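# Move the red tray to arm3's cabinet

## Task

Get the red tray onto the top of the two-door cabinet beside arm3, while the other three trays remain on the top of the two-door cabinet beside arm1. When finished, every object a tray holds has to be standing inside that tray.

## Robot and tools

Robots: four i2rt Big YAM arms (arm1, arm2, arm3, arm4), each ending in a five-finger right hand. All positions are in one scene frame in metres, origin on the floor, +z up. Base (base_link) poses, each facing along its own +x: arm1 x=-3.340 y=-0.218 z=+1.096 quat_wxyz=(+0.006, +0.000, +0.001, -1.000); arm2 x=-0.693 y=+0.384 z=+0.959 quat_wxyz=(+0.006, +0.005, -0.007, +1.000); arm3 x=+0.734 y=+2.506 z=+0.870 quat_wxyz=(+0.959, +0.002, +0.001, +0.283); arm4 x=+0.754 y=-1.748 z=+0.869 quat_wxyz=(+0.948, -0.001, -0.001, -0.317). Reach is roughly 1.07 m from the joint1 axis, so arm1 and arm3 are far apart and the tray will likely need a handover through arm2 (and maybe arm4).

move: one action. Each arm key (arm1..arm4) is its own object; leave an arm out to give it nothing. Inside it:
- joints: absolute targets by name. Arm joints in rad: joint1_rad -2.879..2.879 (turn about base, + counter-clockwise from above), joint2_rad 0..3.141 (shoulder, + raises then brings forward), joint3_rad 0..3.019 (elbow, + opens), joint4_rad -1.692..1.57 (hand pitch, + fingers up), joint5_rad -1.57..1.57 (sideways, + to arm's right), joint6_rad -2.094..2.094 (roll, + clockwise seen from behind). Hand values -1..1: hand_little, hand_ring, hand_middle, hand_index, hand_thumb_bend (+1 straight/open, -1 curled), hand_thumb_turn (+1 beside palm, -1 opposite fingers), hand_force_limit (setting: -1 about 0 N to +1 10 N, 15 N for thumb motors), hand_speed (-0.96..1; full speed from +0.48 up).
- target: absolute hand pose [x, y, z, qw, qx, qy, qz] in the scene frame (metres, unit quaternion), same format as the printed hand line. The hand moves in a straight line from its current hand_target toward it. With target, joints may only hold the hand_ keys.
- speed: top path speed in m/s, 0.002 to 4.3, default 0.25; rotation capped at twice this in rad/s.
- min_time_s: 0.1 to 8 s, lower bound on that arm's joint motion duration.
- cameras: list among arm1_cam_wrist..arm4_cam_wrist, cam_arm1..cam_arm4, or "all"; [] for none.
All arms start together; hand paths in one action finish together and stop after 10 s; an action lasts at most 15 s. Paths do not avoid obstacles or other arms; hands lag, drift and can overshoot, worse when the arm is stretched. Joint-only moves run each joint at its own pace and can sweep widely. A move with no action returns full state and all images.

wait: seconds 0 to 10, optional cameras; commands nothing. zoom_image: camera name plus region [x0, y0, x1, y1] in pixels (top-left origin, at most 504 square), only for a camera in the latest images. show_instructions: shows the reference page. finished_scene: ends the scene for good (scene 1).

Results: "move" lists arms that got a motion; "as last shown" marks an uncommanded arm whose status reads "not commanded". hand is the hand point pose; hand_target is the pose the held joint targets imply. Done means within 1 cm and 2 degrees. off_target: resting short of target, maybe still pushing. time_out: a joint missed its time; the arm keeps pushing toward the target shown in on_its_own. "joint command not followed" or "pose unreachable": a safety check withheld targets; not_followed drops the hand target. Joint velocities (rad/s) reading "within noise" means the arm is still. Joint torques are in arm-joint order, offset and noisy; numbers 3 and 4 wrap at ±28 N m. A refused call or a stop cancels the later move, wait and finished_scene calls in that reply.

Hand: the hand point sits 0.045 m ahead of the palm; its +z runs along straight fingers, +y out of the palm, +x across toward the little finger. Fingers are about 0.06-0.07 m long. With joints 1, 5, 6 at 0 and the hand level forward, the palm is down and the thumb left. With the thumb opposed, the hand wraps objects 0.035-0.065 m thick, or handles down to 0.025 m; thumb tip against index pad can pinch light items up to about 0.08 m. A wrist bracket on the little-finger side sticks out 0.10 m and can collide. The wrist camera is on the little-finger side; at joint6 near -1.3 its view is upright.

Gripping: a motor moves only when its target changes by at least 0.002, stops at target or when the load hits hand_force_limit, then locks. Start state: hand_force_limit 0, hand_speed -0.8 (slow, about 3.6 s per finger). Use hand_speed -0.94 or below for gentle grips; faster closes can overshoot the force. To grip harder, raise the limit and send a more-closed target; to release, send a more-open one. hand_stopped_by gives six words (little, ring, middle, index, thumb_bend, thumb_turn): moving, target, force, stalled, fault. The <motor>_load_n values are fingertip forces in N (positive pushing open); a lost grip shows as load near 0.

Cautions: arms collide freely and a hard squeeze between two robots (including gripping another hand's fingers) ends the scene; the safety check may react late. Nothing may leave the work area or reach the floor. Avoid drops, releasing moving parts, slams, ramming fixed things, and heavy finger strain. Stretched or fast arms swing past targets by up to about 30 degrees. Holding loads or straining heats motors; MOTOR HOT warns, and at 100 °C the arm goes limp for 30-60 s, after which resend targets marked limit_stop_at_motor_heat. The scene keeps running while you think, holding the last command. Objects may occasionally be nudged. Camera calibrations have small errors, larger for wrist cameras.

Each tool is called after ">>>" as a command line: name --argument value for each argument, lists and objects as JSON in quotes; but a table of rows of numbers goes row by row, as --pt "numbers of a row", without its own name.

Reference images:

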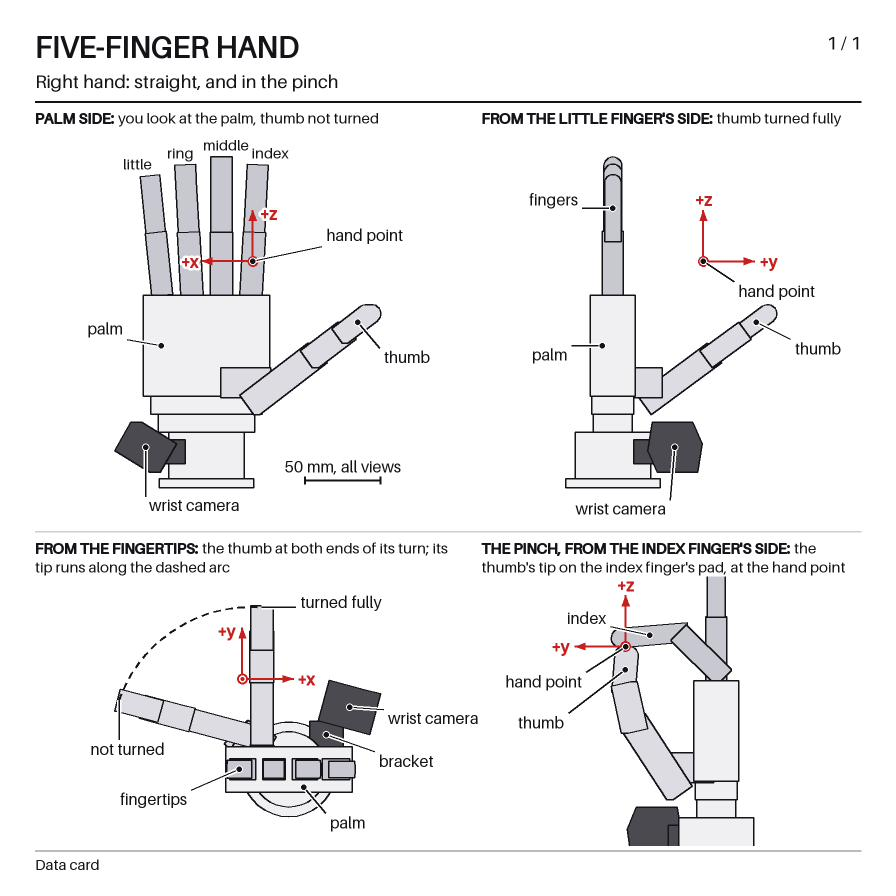

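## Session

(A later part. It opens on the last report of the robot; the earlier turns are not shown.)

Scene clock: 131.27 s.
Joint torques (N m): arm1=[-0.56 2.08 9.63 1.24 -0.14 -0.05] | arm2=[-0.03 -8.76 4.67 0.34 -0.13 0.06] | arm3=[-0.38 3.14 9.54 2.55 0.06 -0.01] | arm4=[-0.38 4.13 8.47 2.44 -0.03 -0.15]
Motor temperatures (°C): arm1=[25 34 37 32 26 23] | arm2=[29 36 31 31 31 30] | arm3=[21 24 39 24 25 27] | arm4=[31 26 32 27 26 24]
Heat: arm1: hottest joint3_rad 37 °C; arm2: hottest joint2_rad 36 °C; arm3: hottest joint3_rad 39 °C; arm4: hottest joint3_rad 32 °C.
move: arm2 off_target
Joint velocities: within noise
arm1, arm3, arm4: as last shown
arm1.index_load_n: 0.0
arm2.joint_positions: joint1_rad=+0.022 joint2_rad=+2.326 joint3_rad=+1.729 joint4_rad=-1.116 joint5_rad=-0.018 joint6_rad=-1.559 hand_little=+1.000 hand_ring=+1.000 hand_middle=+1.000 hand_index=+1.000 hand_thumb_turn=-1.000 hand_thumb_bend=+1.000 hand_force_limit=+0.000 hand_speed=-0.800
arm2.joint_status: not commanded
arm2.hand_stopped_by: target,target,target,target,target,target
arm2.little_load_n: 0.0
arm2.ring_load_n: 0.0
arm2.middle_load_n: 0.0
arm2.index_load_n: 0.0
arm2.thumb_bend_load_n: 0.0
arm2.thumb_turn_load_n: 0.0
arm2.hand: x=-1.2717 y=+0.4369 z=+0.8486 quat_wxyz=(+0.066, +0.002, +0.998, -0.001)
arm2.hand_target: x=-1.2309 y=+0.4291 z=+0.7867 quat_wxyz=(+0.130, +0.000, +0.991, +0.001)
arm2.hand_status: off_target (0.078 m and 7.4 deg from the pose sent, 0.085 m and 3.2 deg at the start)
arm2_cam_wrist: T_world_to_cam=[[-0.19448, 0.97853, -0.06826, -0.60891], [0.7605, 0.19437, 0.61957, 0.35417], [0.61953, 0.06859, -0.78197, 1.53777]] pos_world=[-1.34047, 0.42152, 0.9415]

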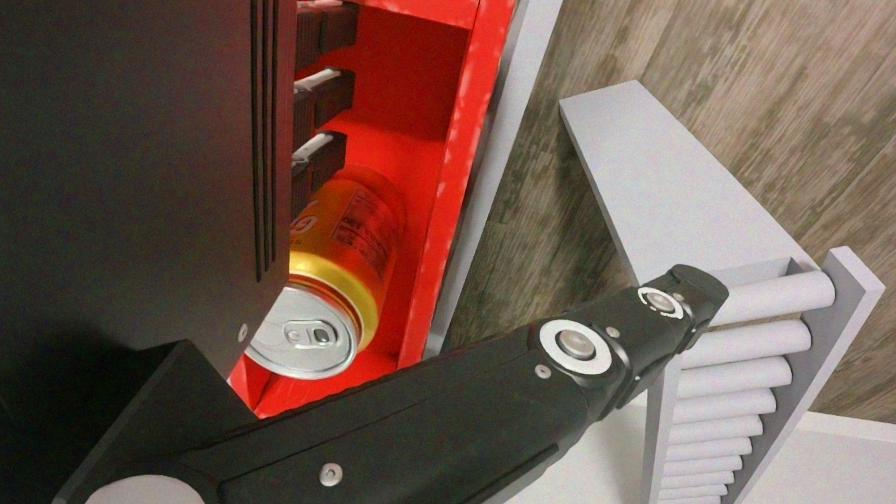

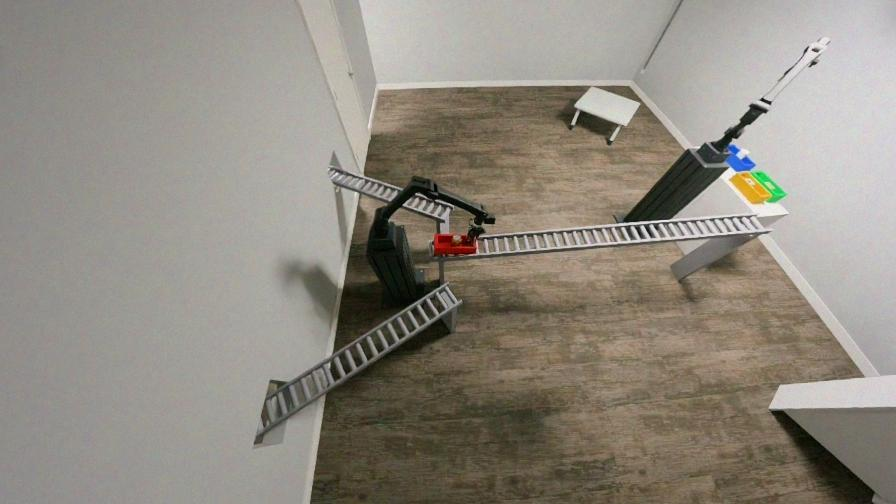

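>>> move --arm2 '{"target": [-1.25, 0.432, 0.91, 0.1305, 0, 0.9914, 0], "speed": 0.12, "joints": {"hand_little": -1, "hand_ring": -1, "hand_middle": -1}}' --cameras '["arm2_cam_wrist", "cam_arm2"]'

>>> zoom_image --camera "cam_arm2" --region '[410, 190, 520, 270]'

Scene clock: 162.93 s.
Joint torques (N m): arm1=[-0.73 2.43 9.46 1.24 -0.13 -0.03] | arm2=[-2.14 -16.91 9.43 -0.61 -0.05 -0.02] | arm3=[-0.44 3.08 9.52 2.56 0.07 -0.01] | arm4=[-0.38 4.13 8.47 2.4 -0.03 -0.16]
Motor temperatures (°C): arm1=[25 34 38 32 26 23] | arm2=[28 36 29 31 30 29] | arm3=[21 24 40 24 25 27] | arm4=[31 26 32 27 26 24]
Heat: arm1: hottest joint3_rad 38 °C; arm2: hottest joint2_rad 36 °C; arm3: hottest joint3_rad 40 °C; arm4: hottest joint3_rad 32 °C.
move: arm2 off_target
Joint velocities: within noise
arm1.joint_positions: joint1_rad=+0.610 joint2_rad=+0.622 joint3_rad=+1.456 joint4_rad=-1.538 joint5_rad=-0.079 joint6_rad=-1.278 hand_little=+1.000 hand_ring=+1.000 hand_middle=+1.000 hand_index=+1.000 hand_thumb_turn=+1.000 hand_thumb_bend=+1.000 hand_force_limit=+0.000 hand_speed=-0.800
arm1.joint_status: not commanded
arm1.hand_stopped_by: target,target,target,target,target,target
arm1.little_load_n: 0.0
arm1.ring_load_n: 0.0
arm1.middle_load_n: 0.0
arm1.index_load_n: 0.0
arm1.thumb_bend_load_n: 0.0
arm1.thumb_turn_load_n: 0.0
arm1.hand: x=-3.5121 y=-0.3007 z=+1.5736 quat_wxyz=(+0.360, +0.165, -0.892, +0.216)
arm1.hand_target: x=-3.5114 y=-0.3002 z=+1.5803 quat_wxyz=(+0.368, +0.165, -0.888, +0.220)
arm1.hand_status: not commanded
arm2.joint_positions: joint1_rad=+0.038 joint2_rad=+2.288 joint3_rad=+1.761 joint4_rad=-1.343 joint5_rad=-0.019 joint6_rad=-1.559 hand_little=-1.000 hand_ring=-1.000 hand_middle=-1.000 hand_index=+1.000 hand_thumb_turn=-1.000 hand_thumb_bend=+1.000 hand_force_limit=+0.000 hand_speed=-0.800
arm2.joint_status: all done
arm2.hand_stopped_by: target,target,target,target,target,target
arm2.little_load_n: 0.0
arm2.ring_load_n: 0.0
arm2.middle_load_n: 0.0
arm2.index_load_n: 0.0
arm2.thumb_bend_load_n: 0.0
arm2.thumb_turn_load_n: 0.0
arm2.hand: x=-1.2371 y=+0.4276 z=+0.8964 quat_wxyz=(+0.145, -0.004, +0.989, +0.000)
arm2.hand_target: x=-1.2495 y=+0.4320 z=+0.9101 quat_wxyz=(+0.130, +0.000, +0.991, +0.000)
arm2.hand_status: off_target (0.019 m and 1.7 deg from the pose sent, 0.065 m and 7.4 deg at the start)
arm3.joint_positions: joint1_rad=-0.727 joint2_rad=+0.638 joint3_rad=+1.433 joint4_rad=-1.230 joint5_rad=+0.234 joint6_rad=-1.441 hand_little=+1.000 hand_ring=+1.000 hand_middle=+1.000 hand_index=+1.000 hand_thumb_turn=+1.000 hand_thumb_bend=+1.000 hand_force_limit=+0.000 hand_speed=-0.800
arm3.joint_status: not commanded
arm3.hand_stopped_by: target,target,target,target,target,target
arm3.little_load_n: 0.0
arm3.ring_load_n: 0.0
arm3.middle_load_n: 0.0
arm3.index_load_n: 0.0
arm3.thumb_bend_load_n: 0.0
arm3.thumb_turn_load_n: 0.0
arm3.hand: x=+0.9536 y=+2.3696 z=+1.4117 quat_wxyz=(+0.104, +0.821, -0.181, +0.532)
arm3.hand_target: x=+0.9521 y=+2.3698 z=+1.4227 quat_wxyz=(+0.103, +0.814, -0.181, +0.543)
arm3.hand_status: not commanded
arm4.joint_positions: joint1_rad=+0.769 joint2_rad=+0.539 joint3_rad=+1.400 joint4_rad=-1.171 joint5_rad=+0.218 joint6_rad=-0.906 hand_little=+1.000 hand_ring=+1.000 hand_middle=+1.000 hand_index=+1.000 hand_thumb_turn=+1.000 hand_thumb_bend=+1.000 hand_force_limit=+0.000 hand_speed=-0.800
arm4.joint_status: not commanded
arm4.hand_stopped_by: target,target,target,target,target,target
arm4.little_load_n: 0.0
arm4.ring_load_n: 0.0
arm4.middle_load_n: 0.0
arm4.index_load_n: 0.0
arm4.thumb_bend_load_n: 0.0
arm4.thumb_turn_load_n: 0.0
arm4.hand: x=+0.9674 y=-1.7907 z=+1.4049 quat_wxyz=(-0.143, +0.757, -0.275, +0.575)
arm4.hand_target: x=+0.9657 y=-1.7909 z=+1.4150 quat_wxyz=(-0.148, +0.750, -0.274, +0.584)
arm4.hand_status: not commanded
arm2_cam_wrist: T_world_to_cam=[[-0.19476, 0.97602, -0.09724, -0.56316], [0.65127, 0.20281, 0.73124, 0.06115], [0.73343, 0.07908, -0.67515, 1.59502]] pos_world=[-1.31934, 0.41111, 0.9774]

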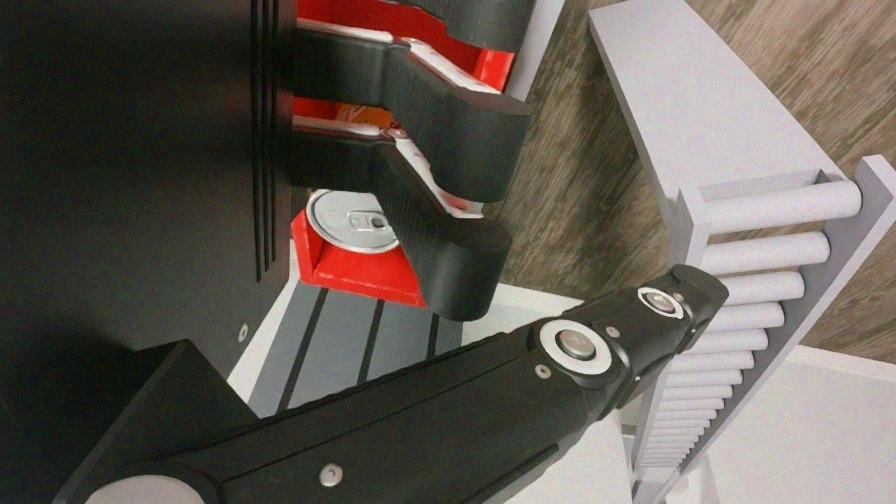

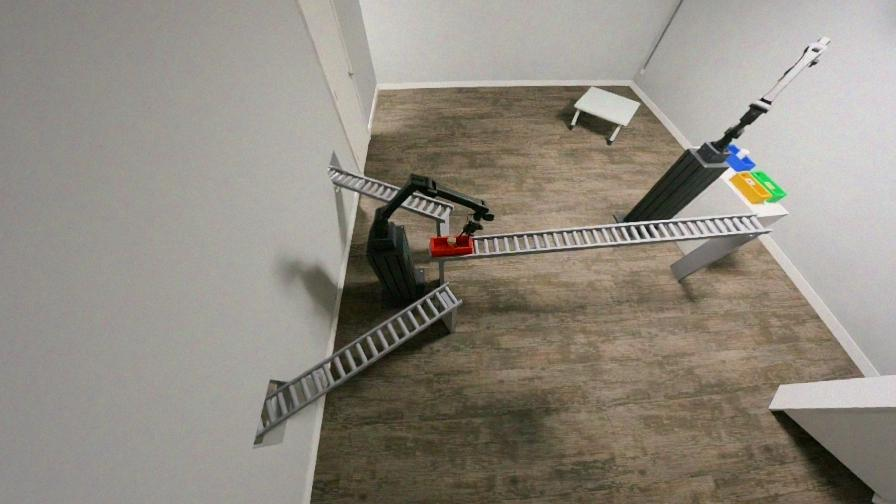

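Scaled by 4.582 from the camera's image (finer frame: 1280x720).

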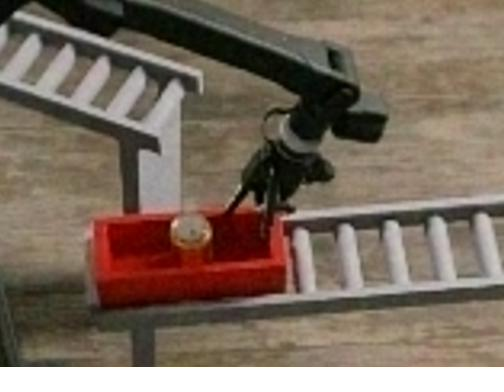

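>>> move --arm2 '{"target": [-1.225, 0.435, 0.81, 0.1305, 0, 0.9914, 0], "speed": 0.1}' --cameras '["arm2_cam_wrist", "cam_arm2"]'

>>> zoom_image --camera "cam_arm2" --region '[410, 190, 520, 270]'

Scene clock: 168.27 s.
Joint torques (N m): arm1=[-0.67 2.55 9.54 1.4 -0.17 -0.01] | arm2=[-2.26 -14.97 5.81 0.49 -0.04 -0.04] | arm3=[-0.38 3.02 9.52 2.54 0.07 -0.02] | arm4=[-0.38 4.13 8.49 2.41 -0.03 -0.15]
Motor temperatures (°C): arm1=[25 34 38 32 26 23] | arm2=[28 37 29 31 30 29] | arm3=[21 24 40 24 25 27] | arm4=[31 26 32 27 26 24]
Heat: arm1: hottest joint3_rad 38 °C; arm2: hottest joint2_rad 37 °C; arm3: hottest joint3_rad 40 °C; arm4: hottest joint3_rad 32 °C.
move: arm2 off_target
Joint velocities: within noise
arm1, arm3, arm4: as last shown
arm2.joint_positions: joint1_rad=+0.038 joint2_rad=+2.360 joint3_rad=+1.673 joint4_rad=-1.147 joint5_rad=-0.019 joint6_rad=-1.559 hand_little=-1.000 hand_ring=-1.000 hand_middle=-1.000 hand_index=+1.000 hand_thumb_turn=-1.000 hand_thumb_bend=+1.000 hand_force_limit=+0.000 hand_speed=-0.800
arm2.joint_status: not commanded
arm2.hand_stopped_by: target,target,target,target,target,target
arm2.little_load_n: 0.0
arm2.ring_load_n: 0.0
arm2.middle_load_n: 0.0
arm2.index_load_n: 0.0
arm2.thumb_bend_load_n: 0.0
arm2.thumb_turn_load_n: 0.0
arm2.hand: x=-1.2286 y=+0.4289 z=+0.8199 quat_wxyz=(+0.127, -0.004, +0.992, +0.000)
arm2.hand_target: x=-1.2249 y=+0.4349 z=+0.8103 quat_wxyz=(+0.131, +0.000, +0.991, +0.000)
arm2.hand_status: off_target (0.012 m and 0.7 deg from the pose sent, 0.088 m and 1.7 deg at the start)
arm2_cam_wrist: T_world_to_cam=[[-0.19865, 0.97583, -0.09103, -0.58], [0.67726, 0.20381, 0.70696, 0.16279], [0.70842, 0.07879, -0.70138, 1.528]] pos_world=[-1.30793, 0.41241, 0.90382]

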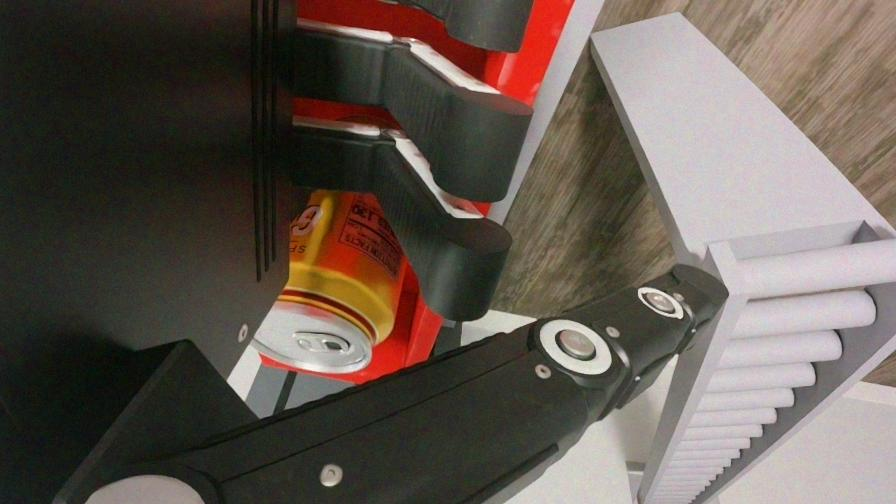

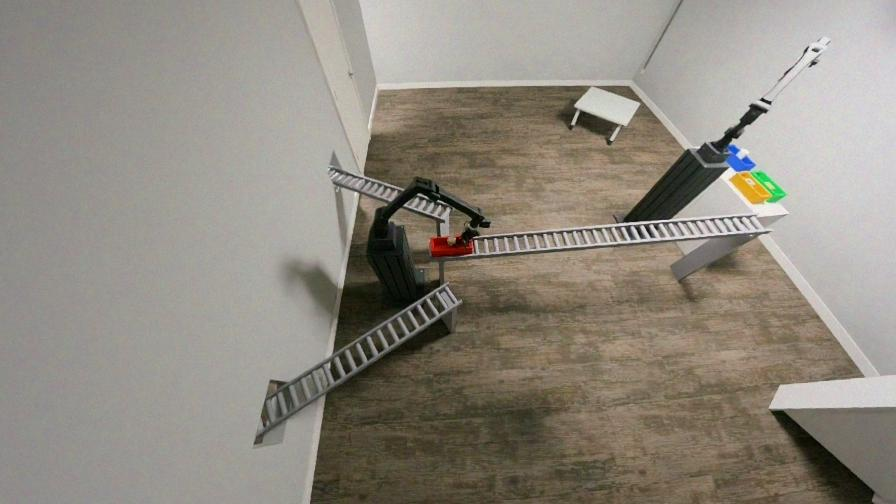

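Scaled by 4.582 from the camera's image (finer frame: 1280x720).

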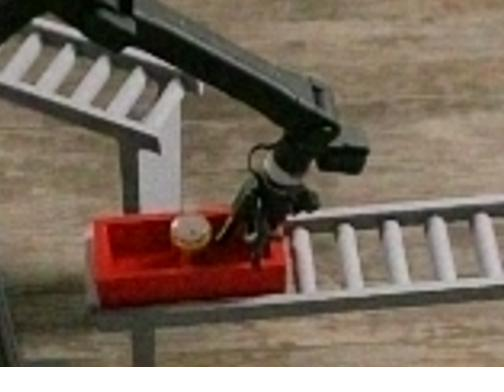

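>>> move --arm2 '{"target": [-1.23, 0.438, 0.782, 0.1305, 0, 0.9914, 0], "speed": 0.1}'

>>> move --arm2 '{"target": [-1.17, 0.438, 0.782, 0.1305, 0, 0.9914, 0], "speed": 0.06}' --cameras '["arm2_cam_wrist", "cam_arm2"]'

>>> zoom_image --camera "cam_arm2" --region '[410, 190, 520, 270]'

Scene clock: 171.17 s.
Joint torques (N m): arm1=[-0.62 1.9 9.46 1.29 -0.19 -0.03] | arm2=[-2.61 -12.22 7.54 0.92 -0.08 -0.09] | arm3=[-0.44 3.08 9.52 2.54 0.06 -0.01] | arm4=[-0.44 4.25 8.47 2.47 -0.02 -0.15]
Motor temperatures (°C): arm1=[25 34 38 32 26 23] | arm2=[28 37 29 31 30 29] | arm3=[21 24 40 24 25 27] | arm4=[31 26 33 27 26 24]
Heat: arm1: hottest joint3_rad 38 °C; arm2: hottest joint2_rad 37 °C; arm3: hottest joint3_rad 40 °C; arm4: hottest joint3_rad 33 °C.
move: arm2 off_target
Joint velocities: within noise
arm1, arm3, arm4: as last shown
arm1.index_load_n: 0.5
arm2.joint_positions: joint1_rad=+0.038 joint2_rad=+2.378 joint3_rad=+1.674 joint4_rad=-1.126 joint5_rad=-0.017 joint6_rad=-1.559 hand_little=-1.000 hand_ring=-1.000 hand_middle=-1.000 hand_index=+1.000 hand_thumb_turn=-1.000 hand_thumb_bend=+1.000 hand_force_limit=+0.000 hand_speed=-0.800
arm2.joint_status: not commanded
arm2.hand_stopped_by: target,target,target,target,target,target
arm2.little_load_n: -1.5
arm2.ring_load_n: 0.0
arm2.middle_load_n: 0.0
arm2.index_load_n: 0.0
arm2.thumb_bend_load_n: 0.0
arm2.thumb_turn_load_n: 0.0
arm2.hand: x=-1.2297 y=+0.4295 z=+0.8092 quat_wxyz=(+0.124, -0.005, +0.992, +0.001)
arm2.hand_target: x=-1.2287 y=+0.4377 z=+0.7830 quat_wxyz=(+0.130, +0.000, +0.991, +0.000)
arm2.hand_status: off_target (0.029 m and 0.9 deg from the pose sent, 0.039 m and 0.7 deg at the start)
pictures: none

Scene clock: 172.70 s.
Joint torques (N m): arm1=[-1.08 2.02 9.59 1.26 -0.18 -0.08] | arm2=[-2.55 -15.56 4.38 0.43 -0.11 -0.07] | arm3=[-0.38 3.08 9.52 2.55 0.06 -0.01] | arm4=[-0.38 4.13 8.47 2.44 -0.03 -0.15]
Motor temperatures (°C): arm1=[25 34 38 32 26 23] | arm2=[28 37 29 31 30 29] | arm3=[21 24 40 24 25 27] | arm4=[31 26 33 27 26 24]
Heat: arm1: hottest joint3_rad 38 °C; arm2: hottest joint2_rad 37 °C; arm3: hottest joint3_rad 40 °C; arm4: hottest joint3_rad 33 °C.
move: arm2 done
Joint velocities: within noise
arm1, arm3, arm4: as last shown
arm2.joint_positions: joint1_rad=+0.038 joint2_rad=+2.333 joint3_rad=+1.465 joint4_rad=-0.984 joint5_rad=-0.016 joint6_rad=-1.559 hand_little=-1.000 hand_ring=-1.000 hand_middle=-1.000 hand_index=+1.000 hand_thumb_turn=-1.000 hand_thumb_bend=+1.000 hand_force_limit=+0.000 hand_speed=-0.800
arm2.joint_status: not commanded
arm2.hand_stopped_by: target,target,target,target,target,target
arm2.little_load_n: 0.0
arm2.ring_load_n: 0.0
arm2.middle_load_n: 0.0
arm2.index_load_n: 0.0
arm2.thumb_bend_load_n: 0.0
arm2.thumb_turn_load_n: 0.0
arm2.hand: x=-1.1703 y=+0.4315 z=+0.7810 quat_wxyz=(+0.135, -0.005, +0.991, +0.002)
arm2.hand_target: x=-1.1699 y=+0.4379 z=+0.7819 quat_wxyz=(+0.131, +0.000, +0.991, +0.000)
arm2.hand_status: done (0.007 m and 0.8 deg from the pose sent, 0.066 m and 0.9 deg at the start)
arm3.little_load_n: -0.5
arm3.middle_load_n: 0.5
arm2_cam_wrist: T_world_to_cam=[[-0.1976, 0.97604, -0.09112, -0.57331], [0.66466, 0.20172, 0.7194, 0.12672], [0.72054, 0.08159, -0.6886, 1.46213]] pos_world=[-1.25104, 0.41471, 0.86342]

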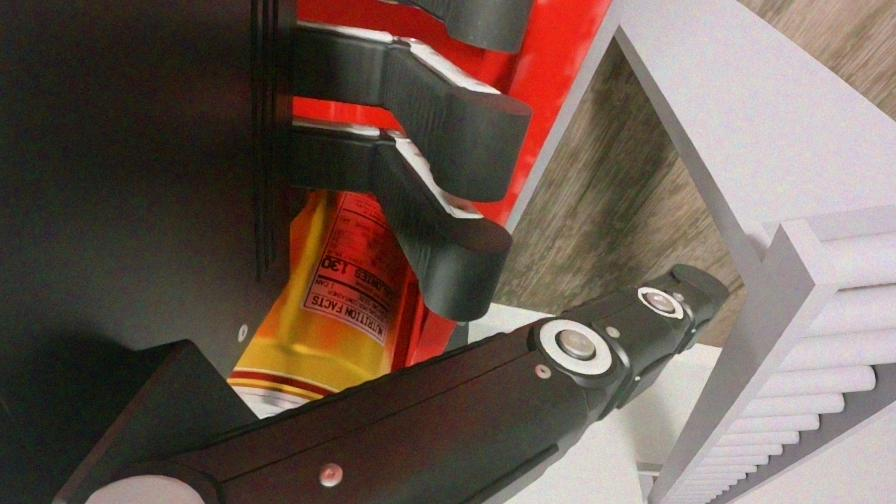

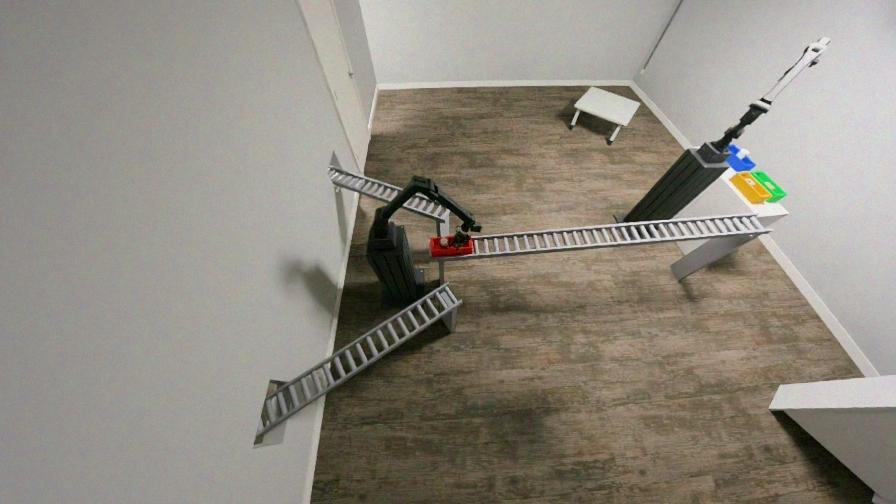

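Scaled by 4.582 from the camera's image (finer frame: 1280x720).

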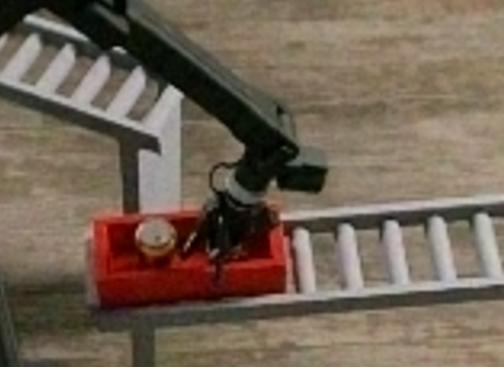

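>>> move --arm2 '{"target": [-1.130, 0.438, 0.785, 0.1305, 0, 0.9914, 0], "speed": 0.06}' --cameras '["arm2_cam_wrist", "cam_arm2"]'

>>> zoom_image --camera "cam_arm2" --region '[410, 190, 520, 270]'

Scene clock: 175.07 s.
Joint torques (N m): arm1=[-0.38 2.08 9.48 1.28 -0.15 -0.01] | arm2=[-2.43 -14.56 3.84 0.36 -0.12 -0.06] | arm3=[-0.38 3.14 9.54 2.56 0.06 -0.01] | arm4=[-0.38 4.13 8.49 2.47 -0.03 -0.16]
Motor temperatures (°C): arm1=[25 34 38 32 26 23] | arm2=[28 38 29 31 30 29] | arm3=[21 24 40 24 25 27] | arm4=[31 26 33 27 26 24]
Heat: arm1: hottest joint3_rad 38 °C; arm2: hottest joint2_rad 38 °C; arm3: hottest joint3_rad 40 °C; arm4: hottest joint3_rad 33 °C.
move: arm2 done
Joint velocities: within noise
arm1, arm3, arm4: as last shown
arm1.index_load_n: 0.0
arm2.joint_positions: joint1_rad=+0.038 joint2_rad=+2.269 joint3_rad=+1.318 joint4_rad=-0.906 joint5_rad=-0.016 joint6_rad=-1.559 hand_little=-1.000 hand_ring=-1.000 hand_middle=-1.000 hand_index=+1.000 hand_thumb_turn=-1.000 hand_thumb_bend=+1.000 hand_force_limit=+0.000 hand_speed=-0.800
arm2.joint_status: not commanded
arm2.hand_stopped_by: target,target,target,target,target,target
arm2.little_load_n: 0.5
arm2.ring_load_n: 0.0
arm2.middle_load_n: 0.0
arm2.index_load_n: 0.0
arm2.thumb_bend_load_n: 0.0
arm2.thumb_turn_load_n: 0.0
arm2.hand: x=-1.1288 y=+0.4325 z=+0.7811 quat_wxyz=(+0.138, -0.004, +0.990, +0.002)
arm2.hand_target: x=-1.1299 y=+0.4379 z=+0.7850 quat_wxyz=(+0.131, +0.000, +0.991, +0.000)
arm2.hand_status: done (0.007 m and 1.0 deg from the pose sent, 0.041 m and 0.8 deg at the start)
arm3.little_load_n: 0.0
arm3.middle_load_n: 0.0
arm3.index_load_n: -0.5
arm4.middle_load_n: -0.5
arm2_cam_wrist: T_world_to_cam=[[-0.19705, 0.97606, -0.0921, -0.5647], [0.66084, 0.20163, 0.72293, 0.09185], [0.72419, 0.08159, -0.68475, 1.43341]] pos_world=[-1.21004, 0.41571, 0.86311]

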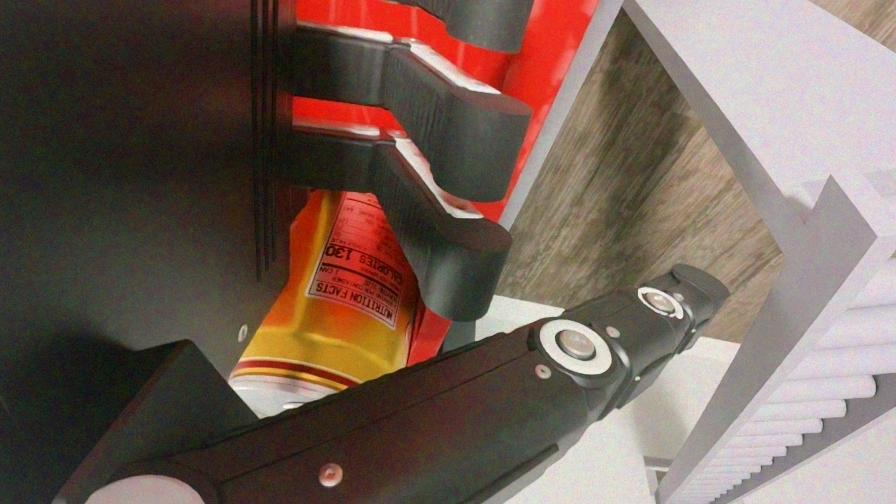

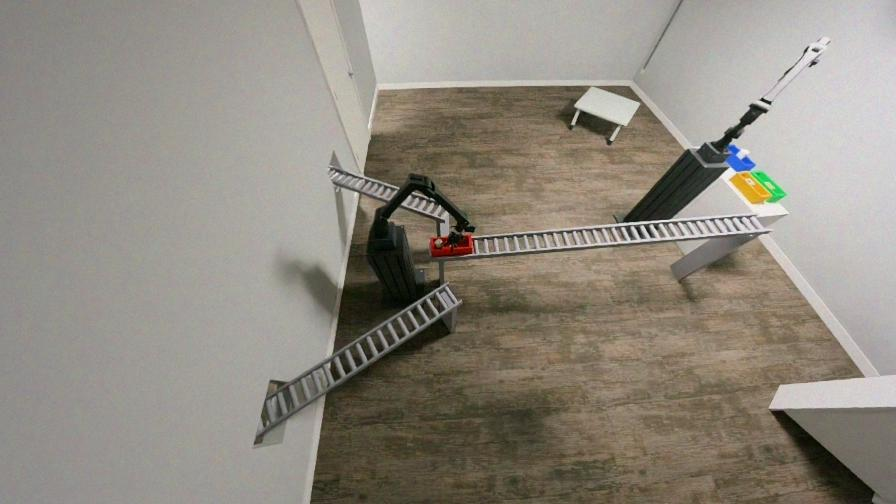

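Scaled by 4.582 from the camera's image (finer frame: 1280x720).

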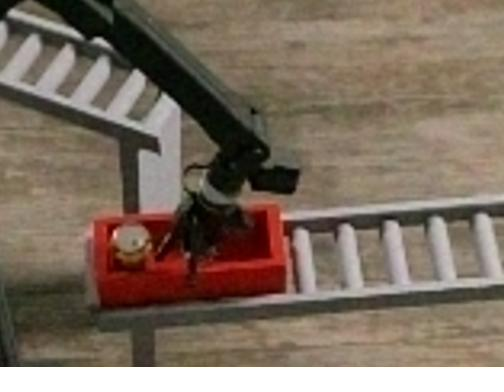

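>>> move --arm2 '{"target": [-1.150, 0.44, 0.90, 0.1305, 0, 0.9914, 0], "speed": 0.12, "joints": {"hand_little": 0.5, "hand_ring": 0.5, "hand_middle": 0.5, "hand_index": 0.5}}'

>>> move --arm2 '{"target": [-1.150, 0.50, 1.02, -0.2504, 0.9681, 0, 0], "speed": 0.4}' --cameras '["arm2_cam_wrist", "cam_arm2"]'

Scene clock: 197.00 s.
Joint torques (N m): arm1=[-0.67 2.2 9.47 1.4 -0.16 -0.06] | arm2=[-2.73 -13.63 8.13 -0.58 -0.05 -0.12] | arm3=[-0.38 3.14 9.54 2.54 0.06 -0.01] | arm4=[-0.26 4.19 8.46 2.4 -0.02 -0.15]
Motor temperatures (°C): arm1=[25 33 38 32 26 23] | arm2=[28 40 28 31 30 29] | arm3=[21 24 40 24 25 27] | arm4=[31 26 33 27 26 24]
Heat: arm1: hottest joint3_rad 38 °C; arm2: hottest joint2_rad 40 °C; arm3: hottest joint3_rad 40 °C; arm4: hottest joint3_rad 33 °C.
move: arm2 off_target
Joint velocities: within noise
arm1, arm3, arm4: as last shown
arm2.joint_positions: joint1_rad=+0.033 joint2_rad=+2.078 joint3_rad=+1.353 joint4_rad=-1.138 joint5_rad=-0.016 joint6_rad=-1.561 hand_little=+0.500 hand_ring=+0.500 hand_middle=+0.500 hand_index=+0.500 hand_thumb_turn=-1.000 hand_thumb_bend=+1.000 hand_force_limit=+0.000 hand_speed=-0.800
arm2.joint_status: all done
arm2.hand_stopped_by: target,target,target,target,target,target
arm2.little_load_n: 0.0
arm2.ring_load_n: 0.0
arm2.middle_load_n: 0.0
arm2.index_load_n: 0.0
arm2.thumb_bend_load_n: 0.0
arm2.thumb_turn_load_n: -0.5
arm2.hand: x=-1.1381 y=+0.4329 z=+0.8910 quat_wxyz=(+0.141, -0.003, +0.990, +0.001)
arm2.hand_target: x=-1.1497 y=+0.4400 z=+0.9001 quat_wxyz=(+0.130, +0.000, +0.991, +0.000)
arm2.hand_status: off_target (0.017 m and 1.2 deg from the pose sent, 0.121 m and 1.0 deg at the start)
arm3.index_load_n: 0.0
pictures: none

Scene clock: 201.63 s.
Joint torques (N m): arm1=[-0.56 1.85 9.46 1.35 -0.17 -0.05] | arm2=[-2.37 -11.52 2.22 -1.31 0.15 -0.09] | arm3=[-0.44 3.08 9.52 2.54 0.06 -0.01] | arm4=[-0.5 4.25 8.47 2.45 -0.03 -0.15]
Motor temperatures (°C): arm1=[25 33 38 32 26 23] | arm2=[28 40 28 31 30 29] | arm3=[21 24 40 24 25 26] | arm4=[31 26 33 26 26 24]
Heat: arm1: hottest joint3_rad 38 °C; arm2: hottest joint2_rad 40 °C; arm3: hottest joint3_rad 40 °C; arm4: hottest joint3_rad 33 °C.
move: arm2 off_target
Joint velocities: within noise
arm1, arm3, arm4: as last shown
arm2.joint_positions: joint1_rad=+0.201 joint2_rad=+2.164 joint3_rad=+0.984 joint4_rad=-1.663 joint5_rad=+1.567 joint6_rad=-2.076 hand_little=+0.500 hand_ring=+0.500 hand_middle=+0.500 hand_index=+0.500 hand_thumb_turn=-1.000 hand_thumb_bend=+1.000 hand_force_limit=+0.000 hand_speed=-0.800
arm2.joint_status: not commanded
arm2.hand_stopped_by: target,target,target,target,target,target
arm2.little_load_n: 0.0
arm2.ring_load_n: 0.0
arm2.middle_load_n: 0.0
arm2.index_load_n: 0.0
arm2.thumb_bend_load_n: 0.0
arm2.thumb_turn_load_n: 0.0
arm2.hand: x=-1.1505 y=+0.4943 z=+1.0149 quat_wxyz=(+0.507, -0.582, +0.393, +0.500)
arm2.hand_target: x=-1.1494 y=+0.4996 z=+1.0194 quat_wxyz=(+0.514, -0.583, +0.391, +0.493)
arm2.hand_status: off_target (0.008 m and 92.6 deg from the pose sent, 0.146 m and 175.6 deg at the start; pose on its path clipped on 102 of 139 steps; a joint's target at an end of its range on 115 of 139 steps)
arm3.ring_load_n: 0.5
arm4.middle_load_n: 0.0
arm2_cam_wrist: T_world_to_cam=[[-0.90993, -0.12447, -0.39564, -0.57585], [-0.25605, -0.58185, 0.77194, -0.79273], [-0.32629, 0.80372, 0.49757, -1.16132]] pos_world=[-1.10589, 0.40045, 0.96195]

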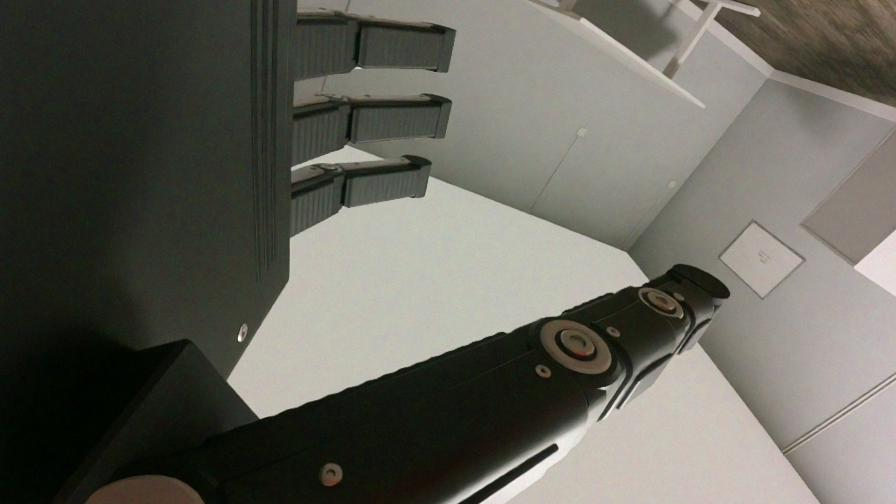

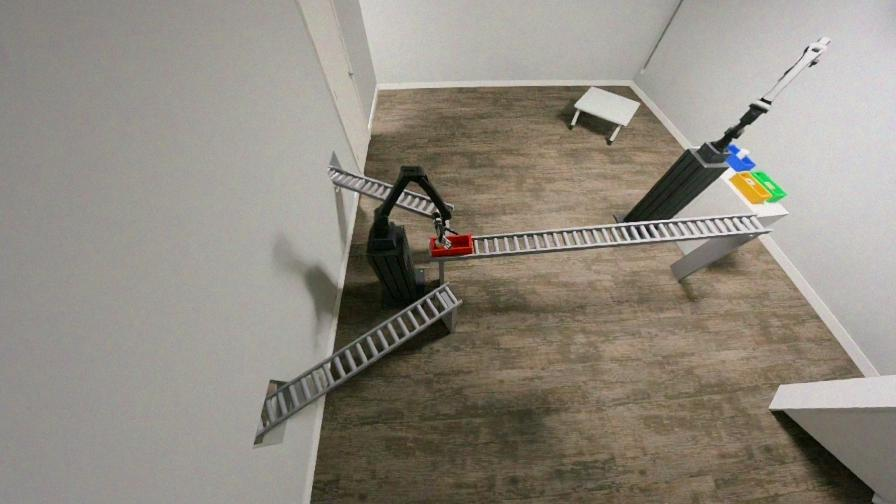

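>>> move --arm2 '{"joints": {"joint1_rad": -0.2, "joint2_rad": 1.6, "joint3_rad": 1.25, "joint4_rad": -1.25, "joint5_rad": 0.0, "joint6_rad": 1.4}, "min_time_s": 3}'

>>> move --arm2 '{"target": [-1.16, 0.45, 0.95, -0.2504, 0.9681, 0, 0], "speed": 0.25}' --cameras '["arm2_cam_wrist", "cam_arm2"]'

>>> zoom_image --camera "cam_arm2" --region '[410, 190, 520, 270]'

Scene clock: 207.23 s.
Joint torques (N m): arm1=[-0.85 2.08 9.5 1.25 -0.15 -0.05] | arm2=[-2.32 -9.64 10.52 0.79 -0.23 0.05] | arm3=[-0.38 3.08 9.54 2.55 0.06 -0.01] | arm4=[-0.38 4.25 8.5 2.47 -0.02 -0.16]
Motor temperatures (°C): arm1=[25 33 38 32 26 23] | arm2=[28 39 28 31 30 29] | arm3=[21 24 40 24 25 26] | arm4=[31 26 33 26 26 24]
Heat: arm1: hottest joint3_rad 38 °C; arm2: hottest joint2_rad 39 °C; arm3: hottest joint3_rad 40 °C; arm4: hottest joint3_rad 33 °C.
move: arm2 done
Joint velocities: within noise
arm1, arm3, arm4: as last shown
arm2.joint_positions: joint1_rad=-0.187 joint2_rad=+1.605 joint3_rad=+1.214 joint4_rad=-1.261 joint5_rad=+0.002 joint6_rad=+1.391 hand_little=+0.500 hand_ring=+0.500 hand_middle=+0.500 hand_index=+0.500 hand_thumb_turn=-1.000 hand_thumb_bend=+1.000 hand_force_limit=+0.000 hand_speed=-0.800
arm2.joint_status: all done
arm2.hand_stopped_by: target,target,target,target,target,target
arm2.little_load_n: 0.0
arm2.ring_load_n: 0.0
arm2.middle_load_n: 0.0
arm2.index_load_n: 0.0
arm2.thumb_bend_load_n: 0.0
arm2.thumb_turn_load_n: 0.0
arm2.hand: x=-1.1489 y=+0.4099 z=+1.0561 quat_wxyz=(+0.000, +0.999, -0.010, +0.036)
arm2.hand_target: x=-1.1665 y=+0.4193 z=+1.0720 quat_wxyz=(-0.004, +1.000, -0.021, +0.009)
arm2.hand_status: not commanded
arm3.ring_load_n: 0.0
pictures: none

Scene clock: 208.97 s.
Joint torques (N m): arm1=[-0.97 2.55 9.57 1.37 -0.15 -0.04] | arm2=[-0.21 -8.59 6.48 1.05 0.29 0.05] | arm3=[-0.44 3.08 9.54 2.54 0.06 -0.01] | arm4=[-0.38 4.25 8.44 2.43 -0.02 -0.14]
Motor temperatures (°C): arm1=[25 33 38 32 26 23] | arm2=[28 39 28 31 30 29] | arm3=[21 24 40 24 25 26] | arm4=[31 26 33 26 26 24]
Heat: arm1: hottest joint3_rad 38 °C; arm2: hottest joint2_rad 39 °C; arm3: hottest joint3_rad 40 °C; arm4: hottest joint3_rad 33 °C.
move: arm2 done
Joint velocities: within noise
arm1.joint_positions: joint1_rad=+0.610 joint2_rad=+0.622 joint3_rad=+1.456 joint4_rad=-1.538 joint5_rad=-0.079 joint6_rad=-1.278 hand_little=+1.000 hand_ring=+1.000 hand_middle=+1.000 hand_index=+1.000 hand_thumb_turn=+1.000 hand_thumb_bend=+1.000 hand_force_limit=+0.000 hand_speed=-0.800
arm1.joint_status: not commanded
arm1.hand_stopped_by: target,target,target,target,target,target
arm1.little_load_n: 0.0
arm1.ring_load_n: 0.0
arm1.middle_load_n: 0.0
arm1.index_load_n: -0.5
arm1.thumb_bend_load_n: 0.5
arm1.thumb_turn_load_n: 0.0
arm1.hand: x=-3.5121 y=-0.3007 z=+1.5736 quat_wxyz=(+0.360, +0.165, -0.892, +0.216)
arm1.hand_target: x=-3.5114 y=-0.3002 z=+1.5803 quat_wxyz=(+0.368, +0.165, -0.888, +0.220)
arm1.hand_status: not commanded
arm2.joint_positions: joint1_rad=-0.061 joint2_rad=+1.692 joint3_rad=+1.033 joint4_rad=-0.888 joint5_rad=+0.490 joint6_rad=+1.492 hand_little=+0.500 hand_ring=+0.500 hand_middle=+0.500 hand_index=+0.500 hand_thumb_turn=-1.000 hand_thumb_bend=+1.000 hand_force_limit=+0.000 hand_speed=-0.800
arm2.joint_status: not commanded
arm2.hand_stopped_by: target,target,target,target,target,target
arm2.little_load_n: 0.0
arm2.ring_load_n: 0.0
arm2.middle_load_n: 0.0
arm2.index_load_n: 0.0
arm2.thumb_bend_load_n: 0.0
arm2.thumb_turn_load_n: 0.0
arm2.hand: x=-1.1584 y=+0.4550 z=+0.9553 quat_wxyz=(-0.250, +0.968, -0.002, +0.002)
arm2.hand_target: x=-1.1599 y=+0.4501 z=+0.9501 quat_wxyz=(-0.250, +0.968, +0.000, +0.000)
arm2.hand_status: done (0.007 m and 0.3 deg from the pose sent, 0.114 m and 29.3 deg at the start)
arm3.joint_positions: joint1_rad=-0.727 joint2_rad=+0.638 joint3_rad=+1.433 joint4_rad=-1.230 joint5_rad=+0.234 joint6_rad=-1.441 hand_little=+1.000 hand_ring=+1.000 hand_middle=+1.000 hand_index=+1.000 hand_thumb_turn=+1.000 hand_thumb_bend=+1.000 hand_force_limit=+0.000 hand_speed=-0.800
arm3.joint_status: not commanded
arm3.hand_stopped_by: target,target,target,target,target,target
arm3.little_load_n: 0.0
arm3.ring_load_n: 0.0
arm3.middle_load_n: 0.0
arm3.index_load_n: 0.0
arm3.thumb_bend_load_n: 0.0
arm3.thumb_turn_load_n: 0.0
arm3.hand: x=+0.9536 y=+2.3696 z=+1.4117 quat_wxyz=(+0.104, +0.821, -0.181, +0.532)
arm3.hand_target: x=+0.9521 y=+2.3698 z=+1.4227 quat_wxyz=(+0.103, +0.814, -0.181, +0.543)
arm3.hand_status: not commanded
arm4.joint_positions: joint1_rad=+0.769 joint2_rad=+0.539 joint3_rad=+1.400 joint4_rad=-1.171 joint5_rad=+0.218 joint6_rad=-0.906 hand_little=+1.000 hand_ring=+1.000 hand_middle=+1.000 hand_index=+1.000 hand_thumb_turn=+1.000 hand_thumb_bend=+1.000 hand_force_limit=+0.000 hand_speed=-0.800
arm4.joint_status: not commanded
arm4.hand_stopped_by: target,target,target,target,target,target
arm4.little_load_n: 0.0
arm4.ring_load_n: 0.0
arm4.middle_load_n: 0.0
arm4.index_load_n: 0.0
arm4.thumb_bend_load_n: -0.5
arm4.thumb_turn_load_n: 0.0
arm4.hand: x=+0.9674 y=-1.7907 z=+1.4049 quat_wxyz=(-0.143, +0.757, -0.275, +0.575)
arm4.hand_target: x=+0.9657 y=-1.7909 z=+1.4150 quat_wxyz=(-0.148, +0.750, -0.274, +0.584)
arm4.hand_status: not commanded
arm2_cam_wrist: T_world_to_cam=[[0.20488, -0.83784, -0.50601, 1.10991], [-0.83783, -0.41739, 0.35189, -1.11906], [-0.50603, 0.35185, -0.78749, 0.12232]] pos_world=[-1.10309, 0.4198, 1.05173]

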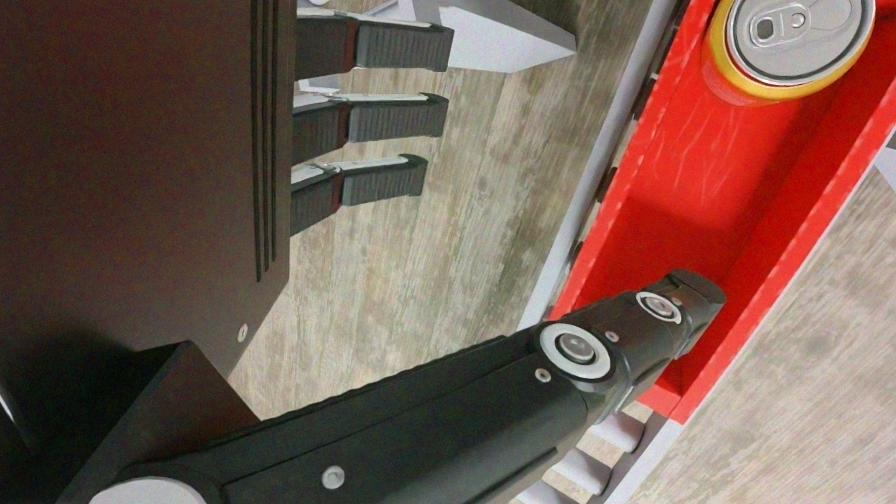

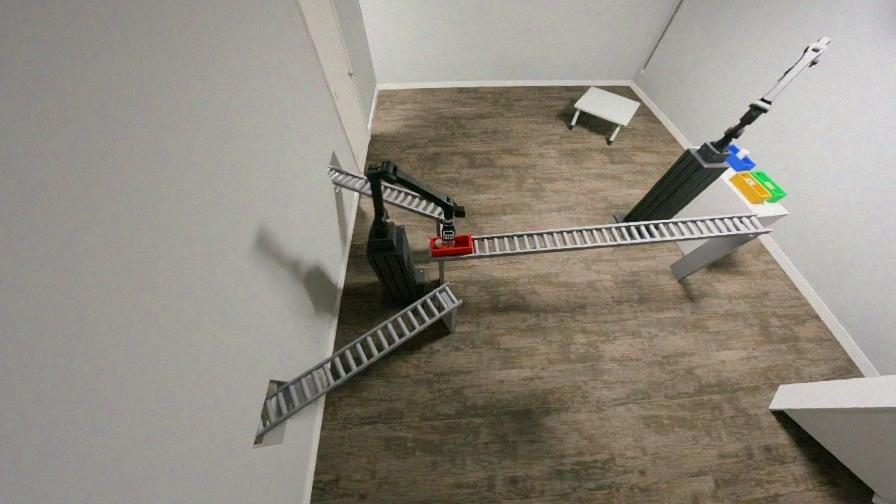

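Scaled by 4.582 from the camera's image (finer frame: 1280x720).

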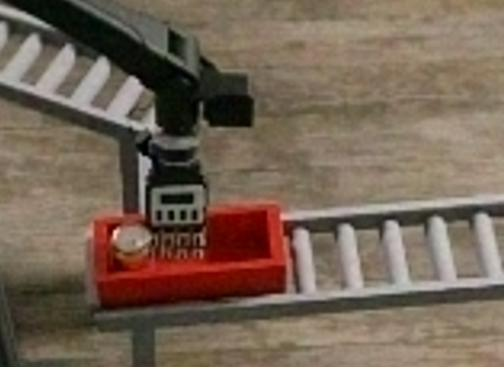

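>>> zoom_image --camera "arm2_cam_wrist" --region '[480, 0, 896, 440]'

Scaled by 1.145 from the camera's image (finer frame: 1280x720).

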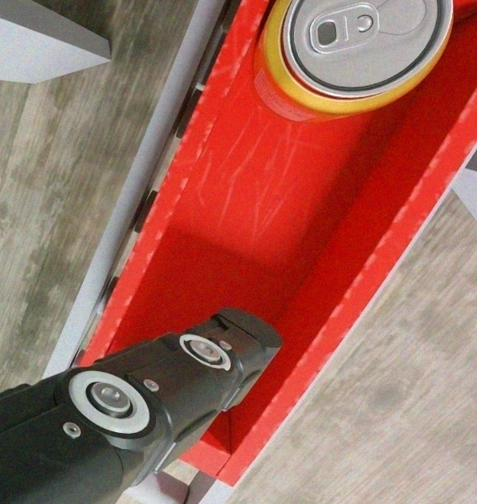

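>>> move --arm2 '{"target": [-1.177, 0.42, 0.80, -0.2504, 0.9681, 0, 0], "speed": 0.2}'

>>> move --arm2 '{"target": [-1.177, 0.415, 0.75, -0.2504, 0.9681, 0, 0], "speed": 0.1}' --cameras '["arm2_cam_wrist", "cam_arm2"]'

>>> zoom_image --camera "cam_arm2" --region '[410, 190, 520, 270]'

>>> zoom_image --camera "arm2_cam_wrist" --region '[280, 0, 784, 400]'

Scene clock: 219.07 s.
Joint torques (N m): arm1=[-0.62 2.08 9.61 1.36 -0.15 -0.05] | arm2=[-0.21 -10.99 6.19 0.95 0.22 0.07] | arm3=[-0.32 3.02 9.54 2.54 0.06 -0.01] | arm4=[-0.44 4.19 8.47 2.44 -0.03 -0.15]
Motor temperatures (°C): arm1=[25 33 38 32 26 23] | arm2=[28 38 28 30 30 29] | arm3=[21 24 40 24 25 26] | arm4=[30 26 33 26 26 24]
Heat: arm1: hottest joint3_rad 38 °C; arm2: hottest joint2_rad 38 °C; arm3: hottest joint3_rad 40 °C; arm4: hottest joint3_rad 33 °C.
move: arm2 off_target
Joint velocities: within noise
arm1, arm3, arm4: as last shown
arm1.index_load_n: 0.0
arm1.thumb_bend_load_n: 0.0
arm2.joint_positions: joint1_rad=+0.012 joint2_rad=+2.043 joint3_rad=+1.002 joint4_rad=-0.575 joint5_rad=+0.492 joint6_rad=+1.575 hand_little=+0.500 hand_ring=+0.500 hand_middle=+0.500 hand_index=+0.500 hand_thumb_turn=-1.000 hand_thumb_bend=+1.000 hand_force_limit=+0.000 hand_speed=-0.800
arm2.joint_status: not commanded
arm2.hand_stopped_by: target,target,target,target,target,target
arm2.little_load_n: 0.0
arm2.ring_load_n: 0.0
arm2.middle_load_n: 0.0
arm2.index_load_n: 0.0
arm2.thumb_bend_load_n: 0.0
arm2.thumb_turn_load_n: 0.0
arm2.hand: x=-1.1606 y=+0.4258 z=+0.7970 quat_wxyz=(-0.250, +0.968, +0.002, +0.017)
arm2.hand_target: x=-1.1766 y=+0.4199 z=+0.8003 quat_wxyz=(-0.250, +0.968, +0.000, +0.000)
arm2.hand_status: off_target (0.018 m and 2.0 deg from the pose sent, 0.160 m and 0.3 deg at the start)
arm4.ring_load_n: -0.5
arm4.thumb_bend_load_n: 0.0
pictures: none

Scene clock: 220.10 s.
Joint torques (N m): arm1=[-0.38 2.32 9.51 1.28 -0.13 -0.03] | arm2=[-0.03 -10.7 5.97 1.01 0.12 0.06] | arm3=[-0.38 3.02 9.54 2.54 0.06 -0.01] | arm4=[-0.38 4.25 8.47 2.45 -0.02 -0.14]
Motor temperatures (°C): arm1=[25 33 38 32 26 23] | arm2=[28 38 28 30 30 29] | arm3=[21 24 40 24 25 26] | arm4=[30 26 33 26 26 24]
Heat: arm1: hottest joint3_rad 38 °C; arm2: hottest joint2_rad 38 °C; arm3: hottest joint3_rad 40 °C; arm4: hottest joint3_rad 33 °C.
move: arm2 off_target
Joint velocities: within noise
arm1, arm3, arm4: as last shown
arm2.joint_positions: joint1_rad=+0.023 joint2_rad=+2.157 joint3_rad=+1.013 joint4_rad=-0.480 joint5_rad=+0.495 joint6_rad=+1.588 hand_little=+0.500 hand_ring=+0.500 hand_middle=+0.500 hand_index=+0.500 hand_thumb_turn=-1.000 hand_thumb_bend=+1.000 hand_force_limit=+0.000 hand_speed=-0.800
arm2.joint_status: not commanded
arm2.hand_stopped_by: target,target,target,target,target,target
arm2.little_load_n: 0.0
arm2.ring_load_n: 0.0
arm2.middle_load_n: 0.0
arm2.index_load_n: 0.0
arm2.thumb_bend_load_n: 0.0
arm2.thumb_turn_load_n: 0.0
arm2.hand: x=-1.1589 y=+0.4222 z=+0.7508 quat_wxyz=(-0.252, +0.968, +0.001, +0.017)
arm2.hand_target: x=-1.1766 y=+0.4148 z=+0.7506 quat_wxyz=(-0.250, +0.968, +0.000, +0.000)
arm2.hand_status: off_target (0.020 m and 2.0 deg from the pose sent, 0.051 m and 1.9 deg at the start)
arm4.ring_load_n: 0.0
arm2_cam_wrist: T_world_to_cam=[[0.21877, -0.83605, -0.50315, 0.99229], [-0.84912, -0.41717, 0.32398, -1.05345], [-0.48076, 0.35636, -0.80117, 0.0102]] pos_world=[-1.10668, 0.3865, 0.84874]

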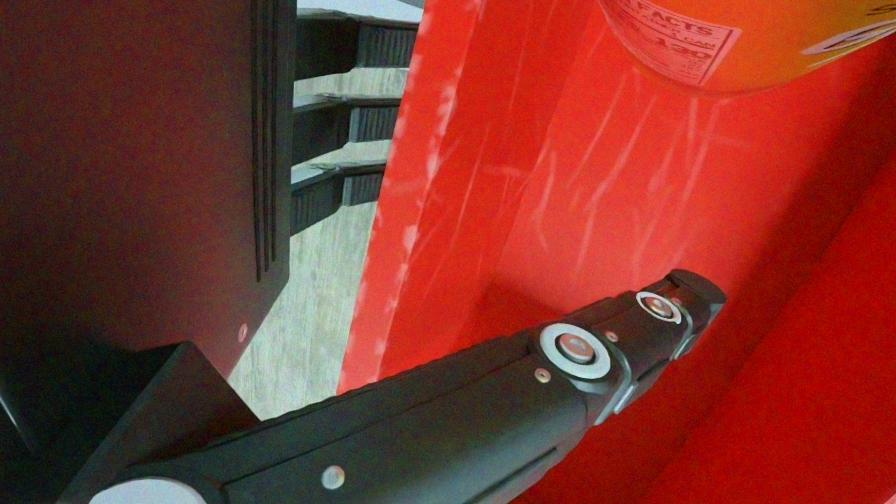

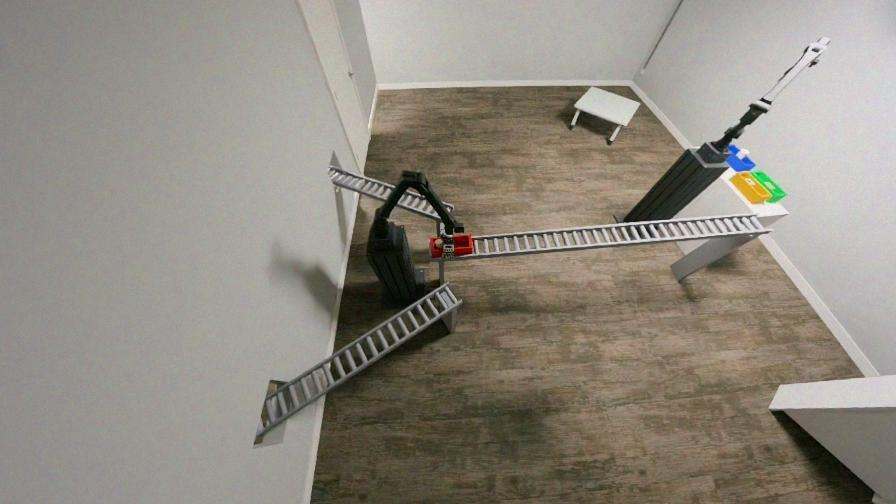

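Scaled by 4.582 from the camera's image (finer frame: 1280x720).

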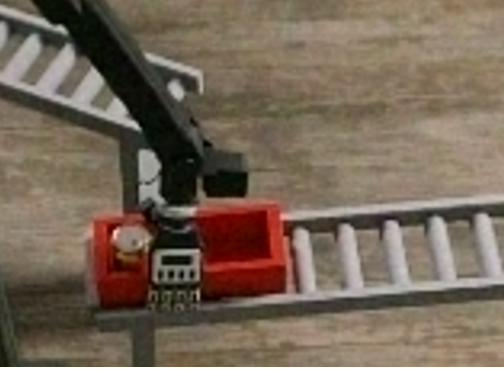

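Scaled by 1.000.

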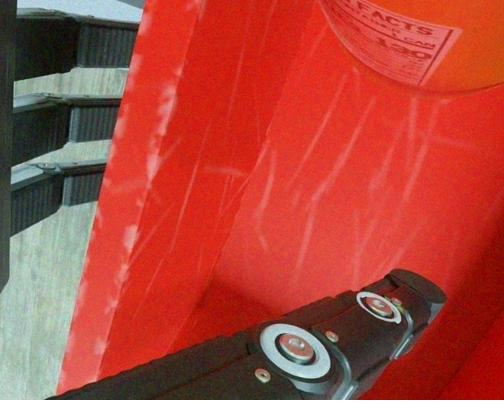

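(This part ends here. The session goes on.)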